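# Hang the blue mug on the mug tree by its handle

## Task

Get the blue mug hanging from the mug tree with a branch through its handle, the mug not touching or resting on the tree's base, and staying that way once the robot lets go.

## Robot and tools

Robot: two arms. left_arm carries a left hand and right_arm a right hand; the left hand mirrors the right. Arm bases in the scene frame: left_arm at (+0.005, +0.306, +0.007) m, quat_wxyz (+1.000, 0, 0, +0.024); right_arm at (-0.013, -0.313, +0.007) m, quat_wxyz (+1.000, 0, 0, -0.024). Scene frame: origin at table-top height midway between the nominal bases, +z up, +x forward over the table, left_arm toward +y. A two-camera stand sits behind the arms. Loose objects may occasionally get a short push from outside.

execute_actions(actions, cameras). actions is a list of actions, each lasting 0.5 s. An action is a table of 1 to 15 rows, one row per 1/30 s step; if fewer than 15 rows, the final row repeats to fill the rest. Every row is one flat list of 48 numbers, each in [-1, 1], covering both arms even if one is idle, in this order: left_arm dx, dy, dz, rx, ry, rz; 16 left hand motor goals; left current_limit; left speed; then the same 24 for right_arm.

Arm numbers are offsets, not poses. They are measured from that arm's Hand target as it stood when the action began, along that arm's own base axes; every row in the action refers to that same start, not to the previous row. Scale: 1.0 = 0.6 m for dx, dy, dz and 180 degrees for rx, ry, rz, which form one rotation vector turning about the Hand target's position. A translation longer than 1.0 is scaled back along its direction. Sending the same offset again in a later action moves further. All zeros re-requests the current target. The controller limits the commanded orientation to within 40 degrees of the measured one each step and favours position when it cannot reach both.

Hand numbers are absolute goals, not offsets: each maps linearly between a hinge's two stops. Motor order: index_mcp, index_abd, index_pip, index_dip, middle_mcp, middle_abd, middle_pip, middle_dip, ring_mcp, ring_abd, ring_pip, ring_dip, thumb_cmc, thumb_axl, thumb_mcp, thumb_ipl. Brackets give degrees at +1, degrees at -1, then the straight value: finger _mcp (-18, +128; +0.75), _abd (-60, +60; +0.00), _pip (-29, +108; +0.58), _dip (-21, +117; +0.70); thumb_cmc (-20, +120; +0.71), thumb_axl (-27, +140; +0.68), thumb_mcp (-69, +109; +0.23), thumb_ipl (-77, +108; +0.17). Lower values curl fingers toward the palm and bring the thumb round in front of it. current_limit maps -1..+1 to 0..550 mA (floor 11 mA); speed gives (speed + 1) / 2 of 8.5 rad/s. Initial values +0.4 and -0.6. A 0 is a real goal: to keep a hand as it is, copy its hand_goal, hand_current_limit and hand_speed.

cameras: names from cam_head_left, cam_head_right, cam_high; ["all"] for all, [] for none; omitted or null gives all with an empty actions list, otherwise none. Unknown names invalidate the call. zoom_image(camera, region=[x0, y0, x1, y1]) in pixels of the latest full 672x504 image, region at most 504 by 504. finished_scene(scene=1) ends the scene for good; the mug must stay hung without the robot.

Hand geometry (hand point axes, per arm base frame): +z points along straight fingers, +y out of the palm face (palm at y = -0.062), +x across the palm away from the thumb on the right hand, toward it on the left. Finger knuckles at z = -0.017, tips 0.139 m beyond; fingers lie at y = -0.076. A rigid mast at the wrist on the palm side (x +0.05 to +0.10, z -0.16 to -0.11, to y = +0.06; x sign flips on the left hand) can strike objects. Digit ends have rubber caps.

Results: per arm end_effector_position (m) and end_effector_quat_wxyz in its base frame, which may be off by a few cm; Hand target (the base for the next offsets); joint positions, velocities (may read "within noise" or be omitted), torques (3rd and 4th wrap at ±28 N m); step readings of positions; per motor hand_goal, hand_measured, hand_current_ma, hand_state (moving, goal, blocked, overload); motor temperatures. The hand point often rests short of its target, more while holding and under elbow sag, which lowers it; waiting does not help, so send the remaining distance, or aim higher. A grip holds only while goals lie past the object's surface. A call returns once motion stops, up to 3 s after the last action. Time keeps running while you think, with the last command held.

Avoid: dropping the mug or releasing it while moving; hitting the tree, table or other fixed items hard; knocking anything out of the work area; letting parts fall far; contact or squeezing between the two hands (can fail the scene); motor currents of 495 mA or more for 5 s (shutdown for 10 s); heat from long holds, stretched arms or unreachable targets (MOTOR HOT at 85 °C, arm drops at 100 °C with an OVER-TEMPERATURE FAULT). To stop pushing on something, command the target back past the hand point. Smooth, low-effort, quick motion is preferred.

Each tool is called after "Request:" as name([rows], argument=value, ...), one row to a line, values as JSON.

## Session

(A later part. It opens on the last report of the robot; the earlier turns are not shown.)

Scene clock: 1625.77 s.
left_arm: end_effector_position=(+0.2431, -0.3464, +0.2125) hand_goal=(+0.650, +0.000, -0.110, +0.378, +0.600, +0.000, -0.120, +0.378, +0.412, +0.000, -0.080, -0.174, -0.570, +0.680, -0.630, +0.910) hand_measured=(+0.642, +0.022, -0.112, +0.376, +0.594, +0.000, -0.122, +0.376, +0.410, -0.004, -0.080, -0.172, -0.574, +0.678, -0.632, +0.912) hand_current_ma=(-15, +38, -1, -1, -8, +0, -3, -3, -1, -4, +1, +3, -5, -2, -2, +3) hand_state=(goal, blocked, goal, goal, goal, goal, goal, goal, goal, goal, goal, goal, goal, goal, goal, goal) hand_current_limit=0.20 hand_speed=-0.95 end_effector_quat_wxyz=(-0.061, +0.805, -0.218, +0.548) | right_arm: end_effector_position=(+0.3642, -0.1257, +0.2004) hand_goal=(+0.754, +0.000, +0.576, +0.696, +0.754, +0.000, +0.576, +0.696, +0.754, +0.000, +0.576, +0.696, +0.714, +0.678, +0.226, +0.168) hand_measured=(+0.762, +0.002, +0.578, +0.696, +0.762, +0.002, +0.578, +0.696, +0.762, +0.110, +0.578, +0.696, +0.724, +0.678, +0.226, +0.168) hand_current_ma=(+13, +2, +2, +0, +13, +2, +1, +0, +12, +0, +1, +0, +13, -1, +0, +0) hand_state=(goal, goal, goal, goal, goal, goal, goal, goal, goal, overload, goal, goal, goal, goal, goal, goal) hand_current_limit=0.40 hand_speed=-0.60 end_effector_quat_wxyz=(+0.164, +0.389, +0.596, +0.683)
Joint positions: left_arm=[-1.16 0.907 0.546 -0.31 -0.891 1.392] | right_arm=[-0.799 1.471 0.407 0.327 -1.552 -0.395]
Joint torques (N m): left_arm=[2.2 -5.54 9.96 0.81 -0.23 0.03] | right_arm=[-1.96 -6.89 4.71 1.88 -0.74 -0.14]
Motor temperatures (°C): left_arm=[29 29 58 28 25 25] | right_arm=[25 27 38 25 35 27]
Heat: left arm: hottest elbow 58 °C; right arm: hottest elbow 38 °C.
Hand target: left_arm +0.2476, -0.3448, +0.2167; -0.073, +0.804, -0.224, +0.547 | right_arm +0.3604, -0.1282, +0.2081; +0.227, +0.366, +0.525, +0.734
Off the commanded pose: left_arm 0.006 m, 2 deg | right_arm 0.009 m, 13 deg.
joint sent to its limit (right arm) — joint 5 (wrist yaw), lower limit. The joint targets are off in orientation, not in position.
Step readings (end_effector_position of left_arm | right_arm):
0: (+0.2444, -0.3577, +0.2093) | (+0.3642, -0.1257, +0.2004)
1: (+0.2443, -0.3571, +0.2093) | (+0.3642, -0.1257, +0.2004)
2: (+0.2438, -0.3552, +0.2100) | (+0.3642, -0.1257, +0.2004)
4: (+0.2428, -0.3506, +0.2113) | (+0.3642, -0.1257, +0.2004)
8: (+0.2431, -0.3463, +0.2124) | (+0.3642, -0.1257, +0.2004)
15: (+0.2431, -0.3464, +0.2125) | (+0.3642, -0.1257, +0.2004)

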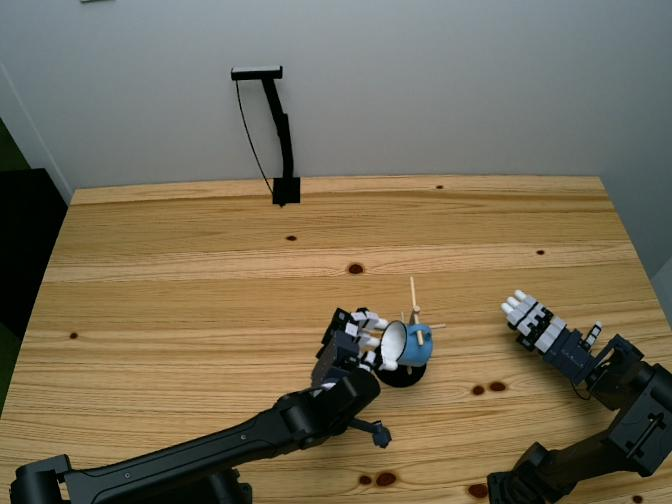

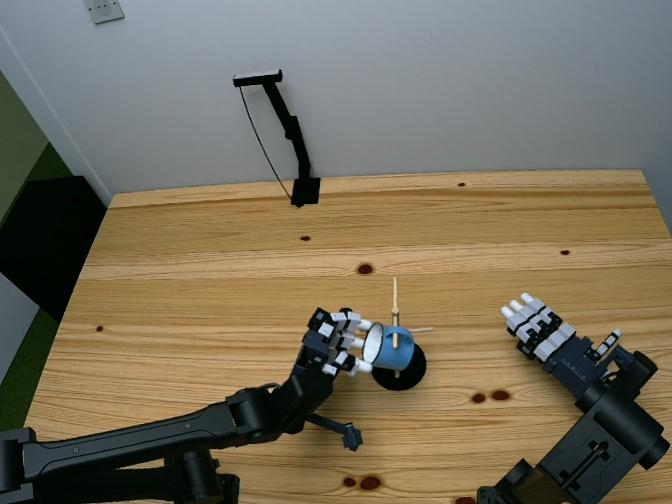

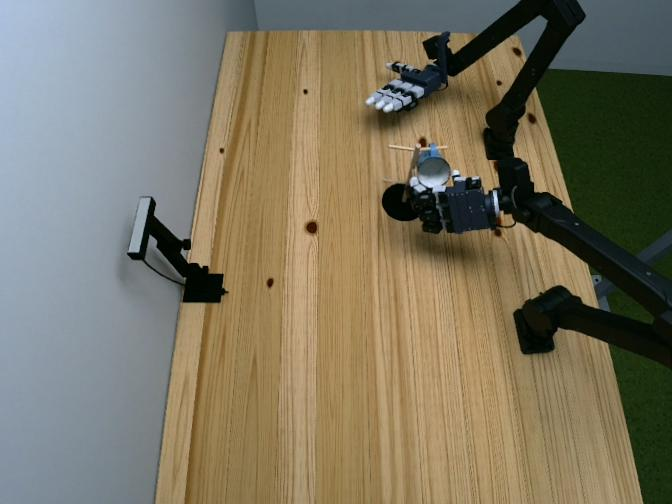

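Request:
execute_actions([
  [[0,0.025,0.02,0,0,0,0.65,0,-0.11,0.377,0.60,0,-0.12,0.377,0.411,0,-0.08,-0.174,-0.571,0.68,-0.60,0.91,0.2,-0.95,0,0,0,0,0,0,0.754,0,0.576,0.696,0.754,0,0.576,0.696,0.754,0,0.576,0.696,0.714,0.678,0.226,0.168,0.4,-0.6]],
], cameras=["all"])

Request:
zoom_image(camera="cam_head_left", region=[350, 270, 450, 400])

Request:
zoom_image(camera="cam_high", region=[370, 120, 500, 230])

Scene clock: 1640.63 s.
left_arm: end_effector_position=(+0.2431, -0.3302, +0.2206) hand_goal=(+0.650, +0.000, -0.110, +0.378, +0.600, +0.000, -0.120, +0.378, +0.412, +0.000, -0.080, -0.174, -0.570, +0.680, -0.600, +0.910) hand_measured=(+0.644, +0.000, -0.110, +0.378, +0.594, +0.000, -0.122, +0.376, +0.410, -0.004, -0.080, -0.172, -0.574, +0.678, -0.602, +0.912) hand_current_ma=(-9, +0, +0, -1, -8, +0, -3, -3, -1, -4, +1, +3, -6, -2, -2, +3) hand_state=(goal, goal, goal, goal, goal, goal, goal, goal, goal, goal, goal, goal, goal, goal, goal, goal) hand_current_limit=0.20 hand_speed=-0.95 end_effector_quat_wxyz=(-0.070, +0.804, -0.227, +0.545) | right_arm: end_effector_position=(+0.3642, -0.1257, +0.2004) hand_goal=(+0.754, +0.000, +0.576, +0.696, +0.754, +0.000, +0.576, +0.696, +0.754, +0.000, +0.576, +0.696, +0.714, +0.678, +0.226, +0.168) hand_measured=(+0.762, +0.002, +0.578, +0.696, +0.762, +0.002, +0.578, +0.696, +0.762, +0.110, +0.578, +0.696, +0.724, +0.678, +0.226, +0.168) hand_current_ma=(+13, +2, +2, +0, +13, +2, +1, +0, +12, +0, +1, +0, +13, -1, +0, +0) hand_state=(goal, goal, goal, goal, goal, goal, goal, goal, goal, overload, goal, goal, goal, goal, goal, goal) hand_current_limit=0.40 hand_speed=-0.60 end_effector_quat_wxyz=(+0.164, +0.389, +0.596, +0.683)
Joint positions: left_arm=[-1.133 0.843 0.546 -0.366 -0.871 1.435] | right_arm=[-0.799 1.471 0.407 0.327 -1.552 -0.395]
Joint torques (N m): left_arm=[1.96 -5.07 10.07 1.29 -0.21 -0.1] | right_arm=[-1.73 -6.95 4.7 1.83 -0.73 -0.14]
Motor temperatures (°C): left_arm=[29 29 61 28 25 25] | right_arm=[25 27 38 25 35 27]
Heat: left arm: hottest elbow 61 °C; right arm: hottest elbow 38 °C.
Hand target: left_arm +0.2475, -0.3298, +0.2288; -0.073, +0.804, -0.224, +0.547 | right_arm +0.3604, -0.1282, +0.2081; +0.227, +0.366, +0.525, +0.734
Off the commanded pose: left_arm 0.009 m, 1 deg | right_arm 0.009 m, 13 deg.
joint sent to its limit (right arm) — joint 5 (wrist yaw), lower limit. The joint targets are off in orientation, not in position.
Step readings (end_effector_position of left_arm | right_arm):
0: (+0.2431, -0.3464, +0.2125) | (+0.3642, -0.1257, +0.2004)
1: (+0.2426, -0.3461, +0.2125) | (+0.3642, -0.1257, +0.2004)
2: (+0.2420, -0.3443, +0.2136) | (+0.3642, -0.1257, +0.2004)
4: (+0.2425, -0.3371, +0.2173) | (+0.3642, -0.1257, +0.2004)
8: (+0.2438, -0.3305, +0.2221) | (+0.3642, -0.1257, +0.2004)
15: (+0.2432, -0.3302, +0.2207) | (+0.3642, -0.1257, +0.2004)

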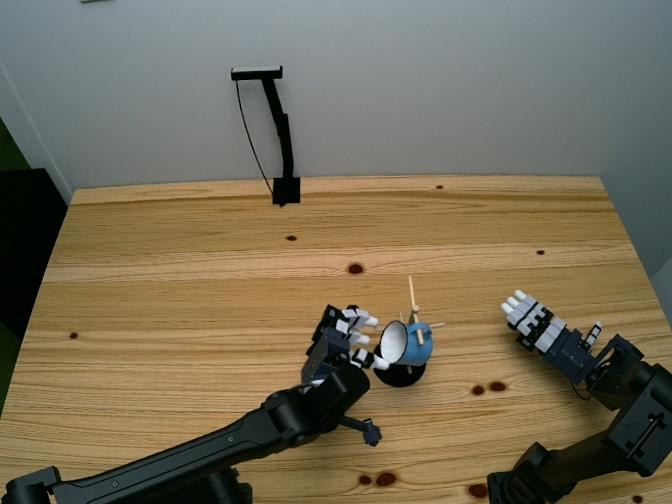

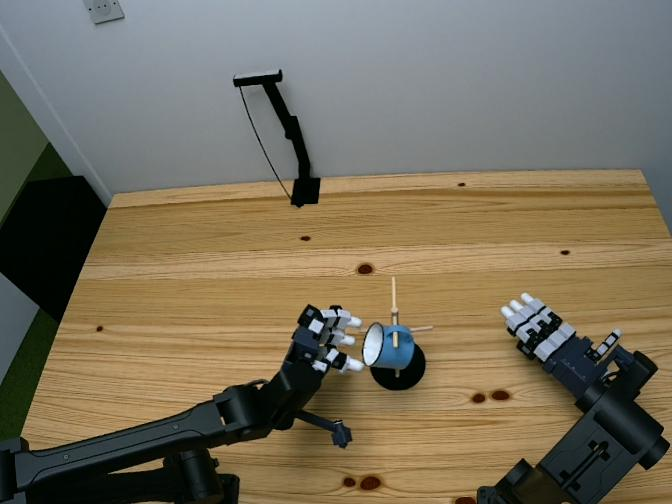

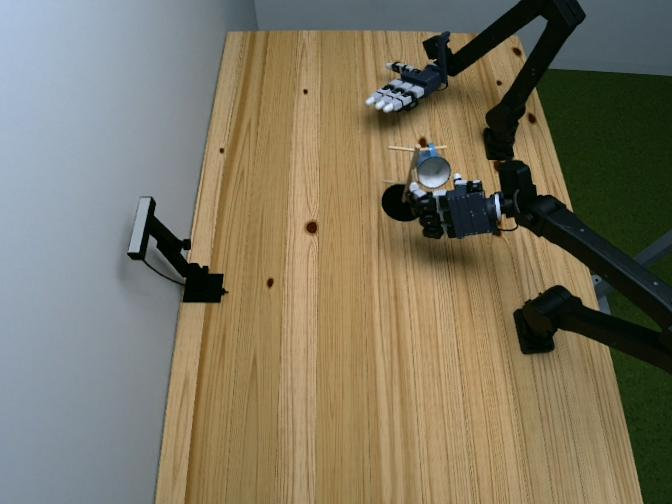

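Scaled by 3.877 from the camera's 672x504 image, which has a finer 960x720 frame.

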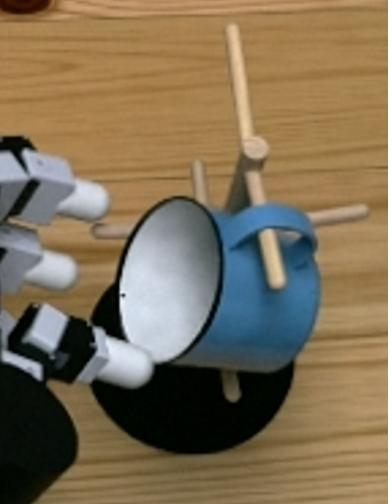

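Scaled by 3.877 from the camera's 672x504 image, which has a finer 960x720 frame.

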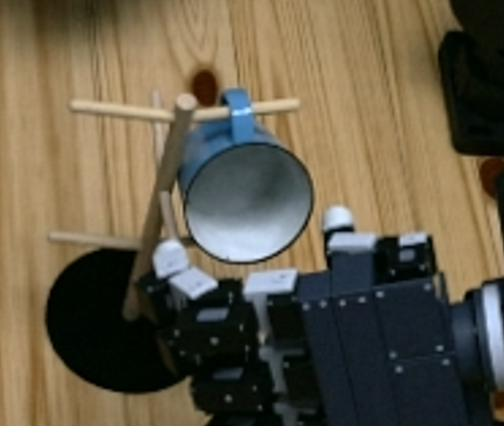

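Request:
execute_actions([
  [[0,0.04,0.02,0,0,0,0.65,0,-0.11,0.377,0.60,0,-0.12,0.377,0.411,0,-0.08,-0.174,-0.571,0.68,-0.57,0.91,0.2,-0.95,0,0,0,0,0,0,0.754,0,0.576,0.696,0.754,0,0.576,0.696,0.754,0,0.576,0.696,0.714,0.678,0.226,0.168,0.4,-0.6]],
], cameras=["all"])

Request:
zoom_image(camera="cam_head_left", region=[350, 270, 450, 400])

Request:
zoom_image(camera="cam_high", region=[370, 120, 500, 230])

Scene clock: 1648.83 s.
left_arm: end_effector_position=(+0.2444, -0.3065, +0.2366) hand_goal=(+0.650, +0.000, -0.110, +0.378, +0.600, +0.000, -0.120, +0.378, +0.412, +0.000, -0.080, -0.174, -0.570, +0.680, -0.570, +0.910) hand_measured=(+0.646, +0.000, -0.110, +0.378, +0.596, +0.000, -0.122, +0.376, +0.410, -0.004, -0.080, -0.172, -0.574, +0.678, -0.572, +0.912) hand_current_ma=(-6, +0, +0, -1, -5, +0, -2, -3, -2, -4, +1, +3, -6, -2, -2, +2) hand_state=(goal, goal, goal, goal, goal, goal, goal, goal, goal, goal, goal, goal, goal, goal, goal, goal) hand_current_limit=0.20 hand_speed=-0.95 end_effector_quat_wxyz=(-0.068, +0.804, -0.224, +0.547) | right_arm: end_effector_position=(+0.3642, -0.1257, +0.2004) hand_goal=(+0.754, +0.000, +0.576, +0.696, +0.754, +0.000, +0.576, +0.696, +0.754, +0.000, +0.576, +0.696, +0.714, +0.678, +0.226, +0.168) hand_measured=(+0.762, +0.002, +0.578, +0.696, +0.762, +0.002, +0.578, +0.696, +0.762, +0.110, +0.578, +0.696, +0.724, +0.678, +0.226, +0.168) hand_current_ma=(+13, +2, +2, +0, +13, +2, +1, +0, +12, +0, +1, +0, +13, -1, +0, +0) hand_state=(goal, goal, goal, goal, goal, goal, goal, goal, goal, overload, goal, goal, goal, goal, goal, goal) hand_current_limit=0.40 hand_speed=-0.60 end_effector_quat_wxyz=(+0.164, +0.389, +0.596, +0.683)
Joint positions: left_arm=[-1.084 0.744 0.538 -0.419 -0.833 1.477] | right_arm=[-0.799 1.471 0.407 0.327 -1.552 -0.395]
Joint torques (N m): left_arm=[1.85 -3.55 9.99 1.37 -0.17 -0.09] | right_arm=[-1.96 -6.65 4.68 1.85 -0.73 -0.13]
Motor temperatures (°C): left_arm=[29 29 61 28 25 25] | right_arm=[25 27 38 25 35 27]
Heat: left arm: hottest elbow 61 °C; right arm: hottest elbow 38 °C.
Hand target: left_arm +0.2476, -0.3058, +0.2408; -0.073, +0.804, -0.223, +0.547 | right_arm +0.3604, -0.1282, +0.2081; +0.227, +0.366, +0.525, +0.734
Off the commanded pose: left_arm 0.005 m, 1 deg | right_arm 0.009 m, 13 deg.
joint sent to its limit (right arm) — joint 5 (wrist yaw), lower limit. The joint targets are off in orientation, not in position.
Step readings (end_effector_position of left_arm | right_arm):
0: (+0.2431, -0.3302, +0.2206) | (+0.3642, -0.1257, +0.2004)
1: (+0.2425, -0.3294, +0.2200) | (+0.3642, -0.1257, +0.2004)
2: (+0.2429, -0.3253, +0.2197) | (+0.3642, -0.1257, +0.2004)
4: (+0.2428, -0.3169, +0.2242) | (+0.3642, -0.1257, +0.2004)
8: (+0.2444, -0.3078, +0.2376) | (+0.3642, -0.1257, +0.2004)
15: (+0.2445, -0.3066, +0.2368) | (+0.3642, -0.1257, +0.2004)

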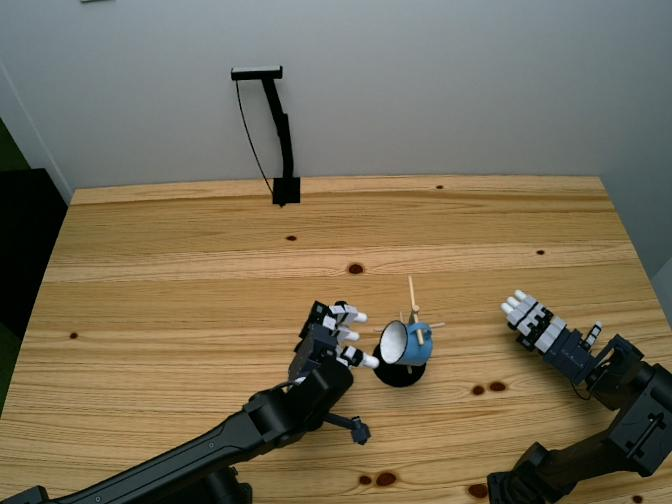

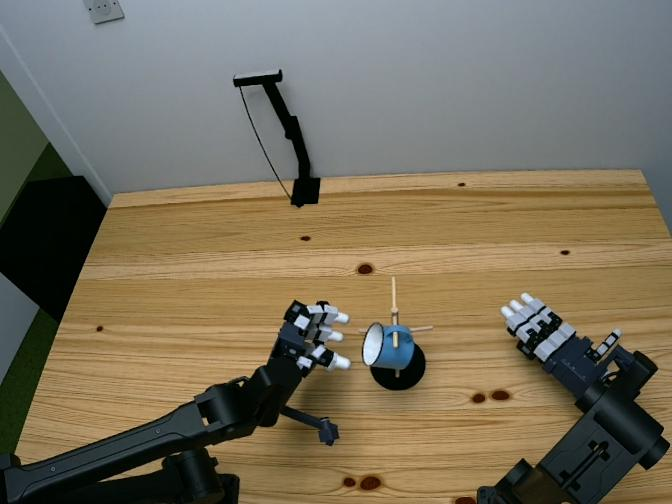

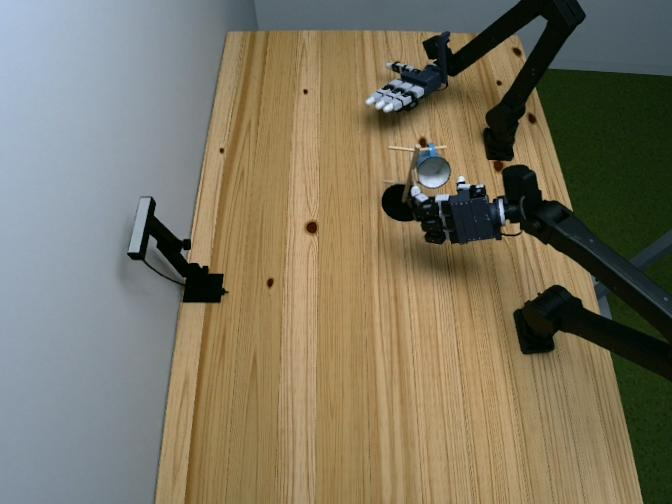

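Scaled by 3.877 from the camera's 672x504 image, which has a finer 960x720 frame.

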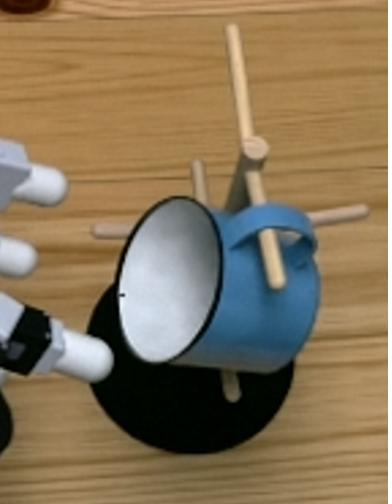

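Scaled by 3.877 from the camera's 672x504 image, which has a finer 960x720 frame.

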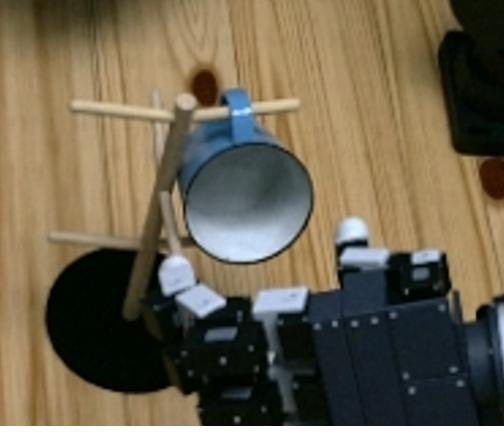

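Request:
execute_actions([
  [[-0.03,0.1,0.0,0,0,0,0.65,0,-0.11,0.377,0.60,0,-0.12,0.377,0.411,0,-0.08,-0.174,-0.571,0.68,-0.57,0.91,0.2,-0.95,0,0,0,0,0,0,0.754,0,0.576,0.696,0.754,0,0.576,0.696,0.754,0,0.576,0.696,0.714,0.678,0.226,0.168,0.4,-0.6]],
], cameras=["all"])

Request:
zoom_image(camera="cam_head_left", region=[350, 270, 450, 400])

Request:
zoom_image(camera="cam_high", region=[370, 120, 500, 230])

Scene clock: 1655.93 s.
left_arm: end_effector_position=(+0.2269, -0.2449, +0.2327) hand_goal=(+0.650, +0.000, -0.110, +0.378, +0.600, +0.000, -0.120, +0.378, +0.412, +0.000, -0.080, -0.174, -0.570, +0.680, -0.570, +0.910) hand_measured=(+0.648, +0.000, -0.110, +0.378, +0.598, -0.002, -0.122, +0.376, +0.410, -0.004, -0.080, -0.172, -0.574, +0.678, -0.570, +0.912) hand_current_ma=(-3, -1, +0, -1, -3, -1, -1, -3, -2, -4, +1, +3, -6, -2, +0, +2) hand_state=(goal, goal, goal, goal, goal, goal, goal, goal, goal, goal, goal, goal, goal, goal, goal, goal) hand_current_limit=0.20 hand_speed=-0.95 end_effector_quat_wxyz=(-0.069, +0.804, -0.224, +0.546) | right_arm: end_effector_position=(+0.3642, -0.1257, +0.2004) hand_goal=(+0.754, +0.000, +0.576, +0.696, +0.754, +0.000, +0.576, +0.696, +0.754, +0.000, +0.576, +0.696, +0.714, +0.678, +0.226, +0.168) hand_measured=(+0.762, +0.002, +0.578, +0.696, +0.762, +0.002, +0.578, +0.696, +0.762, +0.110, +0.578, +0.696, +0.724, +0.678, +0.226, +0.168) hand_current_ma=(+13, +2, +2, +0, +13, +2, +1, +0, +12, +0, +1, +0, +13, -1, +0, +0) hand_state=(goal, goal, goal, goal, goal, goal, goal, goal, goal, overload, goal, goal, goal, goal, goal, goal) hand_current_limit=0.40 hand_speed=-0.60 end_effector_quat_wxyz=(+0.164, +0.389, +0.596, +0.683)
Joint positions: left_arm=[-1.004 0.482 0.447 -0.546 -0.77 1.54] | right_arm=[-0.799 1.471 0.407 0.327 -1.552 -0.395]
Joint torques (N m): left_arm=[1.61 -0.21 10.99 1.44 -0.13 -0.1] | right_arm=[-1.49 -6.89 4.74 1.87 -0.74 -0.14]
Motor temperatures (°C): left_arm=[29 29 61 28 25 25] | right_arm=[25 27 38 25 35 27]
Heat: left arm: hottest elbow 61 °C; right arm: hottest elbow 38 °C.
Hand target: left_arm +0.2295, -0.2458, +0.2409; -0.072, +0.804, -0.224, +0.547 | right_arm +0.3604, -0.1282, +0.2081; +0.227, +0.366, +0.525, +0.734
Off the commanded pose: left_arm 0.009 m, 0 deg | right_arm 0.009 m, 13 deg.
joint sent to its limit (right arm) — joint 5 (wrist yaw), lower limit. The joint targets are off in orientation, not in position.
Step readings (end_effector_position of left_arm | right_arm):
0: (+0.2444, -0.3065, +0.2366) | (+0.3642, -0.1257, +0.2004)
1: (+0.2433, -0.3042, +0.2346) | (+0.3642, -0.1257, +0.2004)
2: (+0.2406, -0.2971, +0.2317) | (+0.3642, -0.1257, +0.2004)
4: (+0.2334, -0.2746, +0.2271) | (+0.3642, -0.1257, +0.2004)
8: (+0.2287, -0.2466, +0.2340) | (+0.3642, -0.1257, +0.2004)
15: (+0.2270, -0.2449, +0.2332) | (+0.3642, -0.1257, +0.2004)

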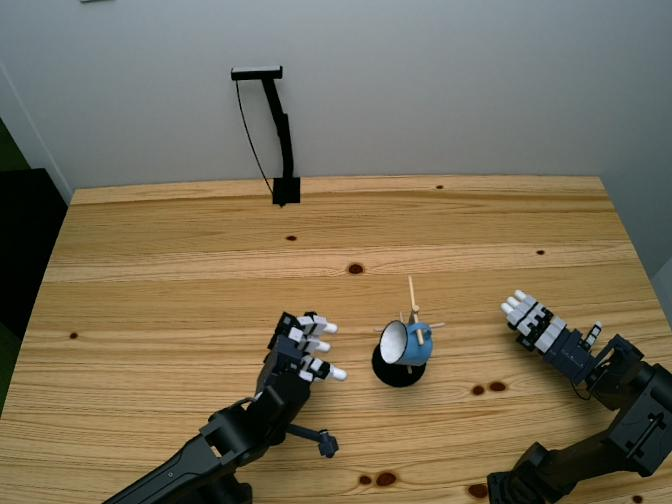

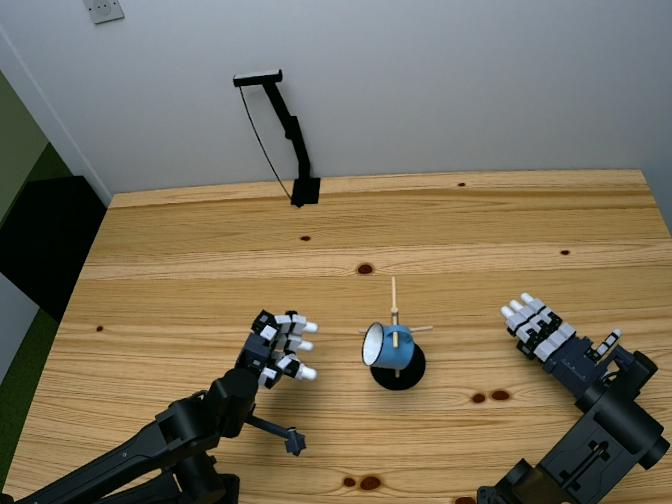

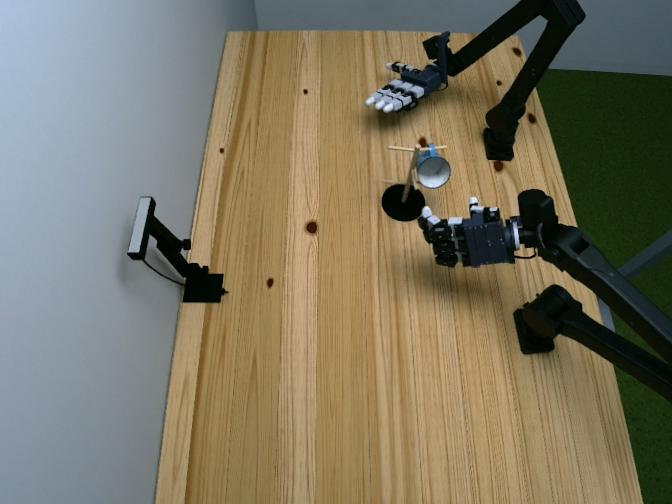

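Scaled by 3.877 from the camera's 672x504 image, which has a finer 960x720 frame.

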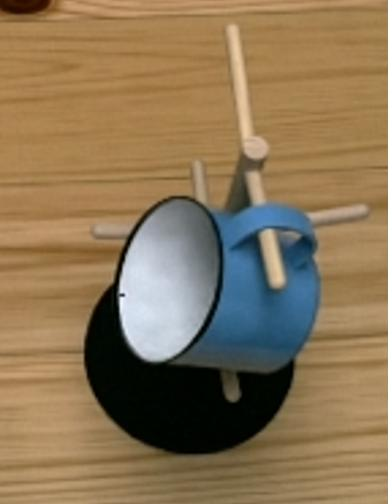

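Scaled by 3.877 from the camera's 672x504 image, which has a finer 960x720 frame.

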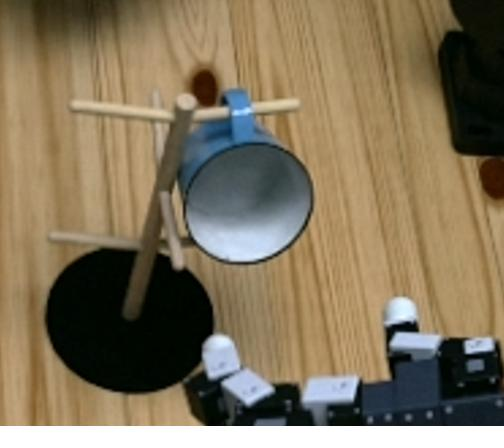

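Request:
finished_scene()

The scene is finished: the task was done.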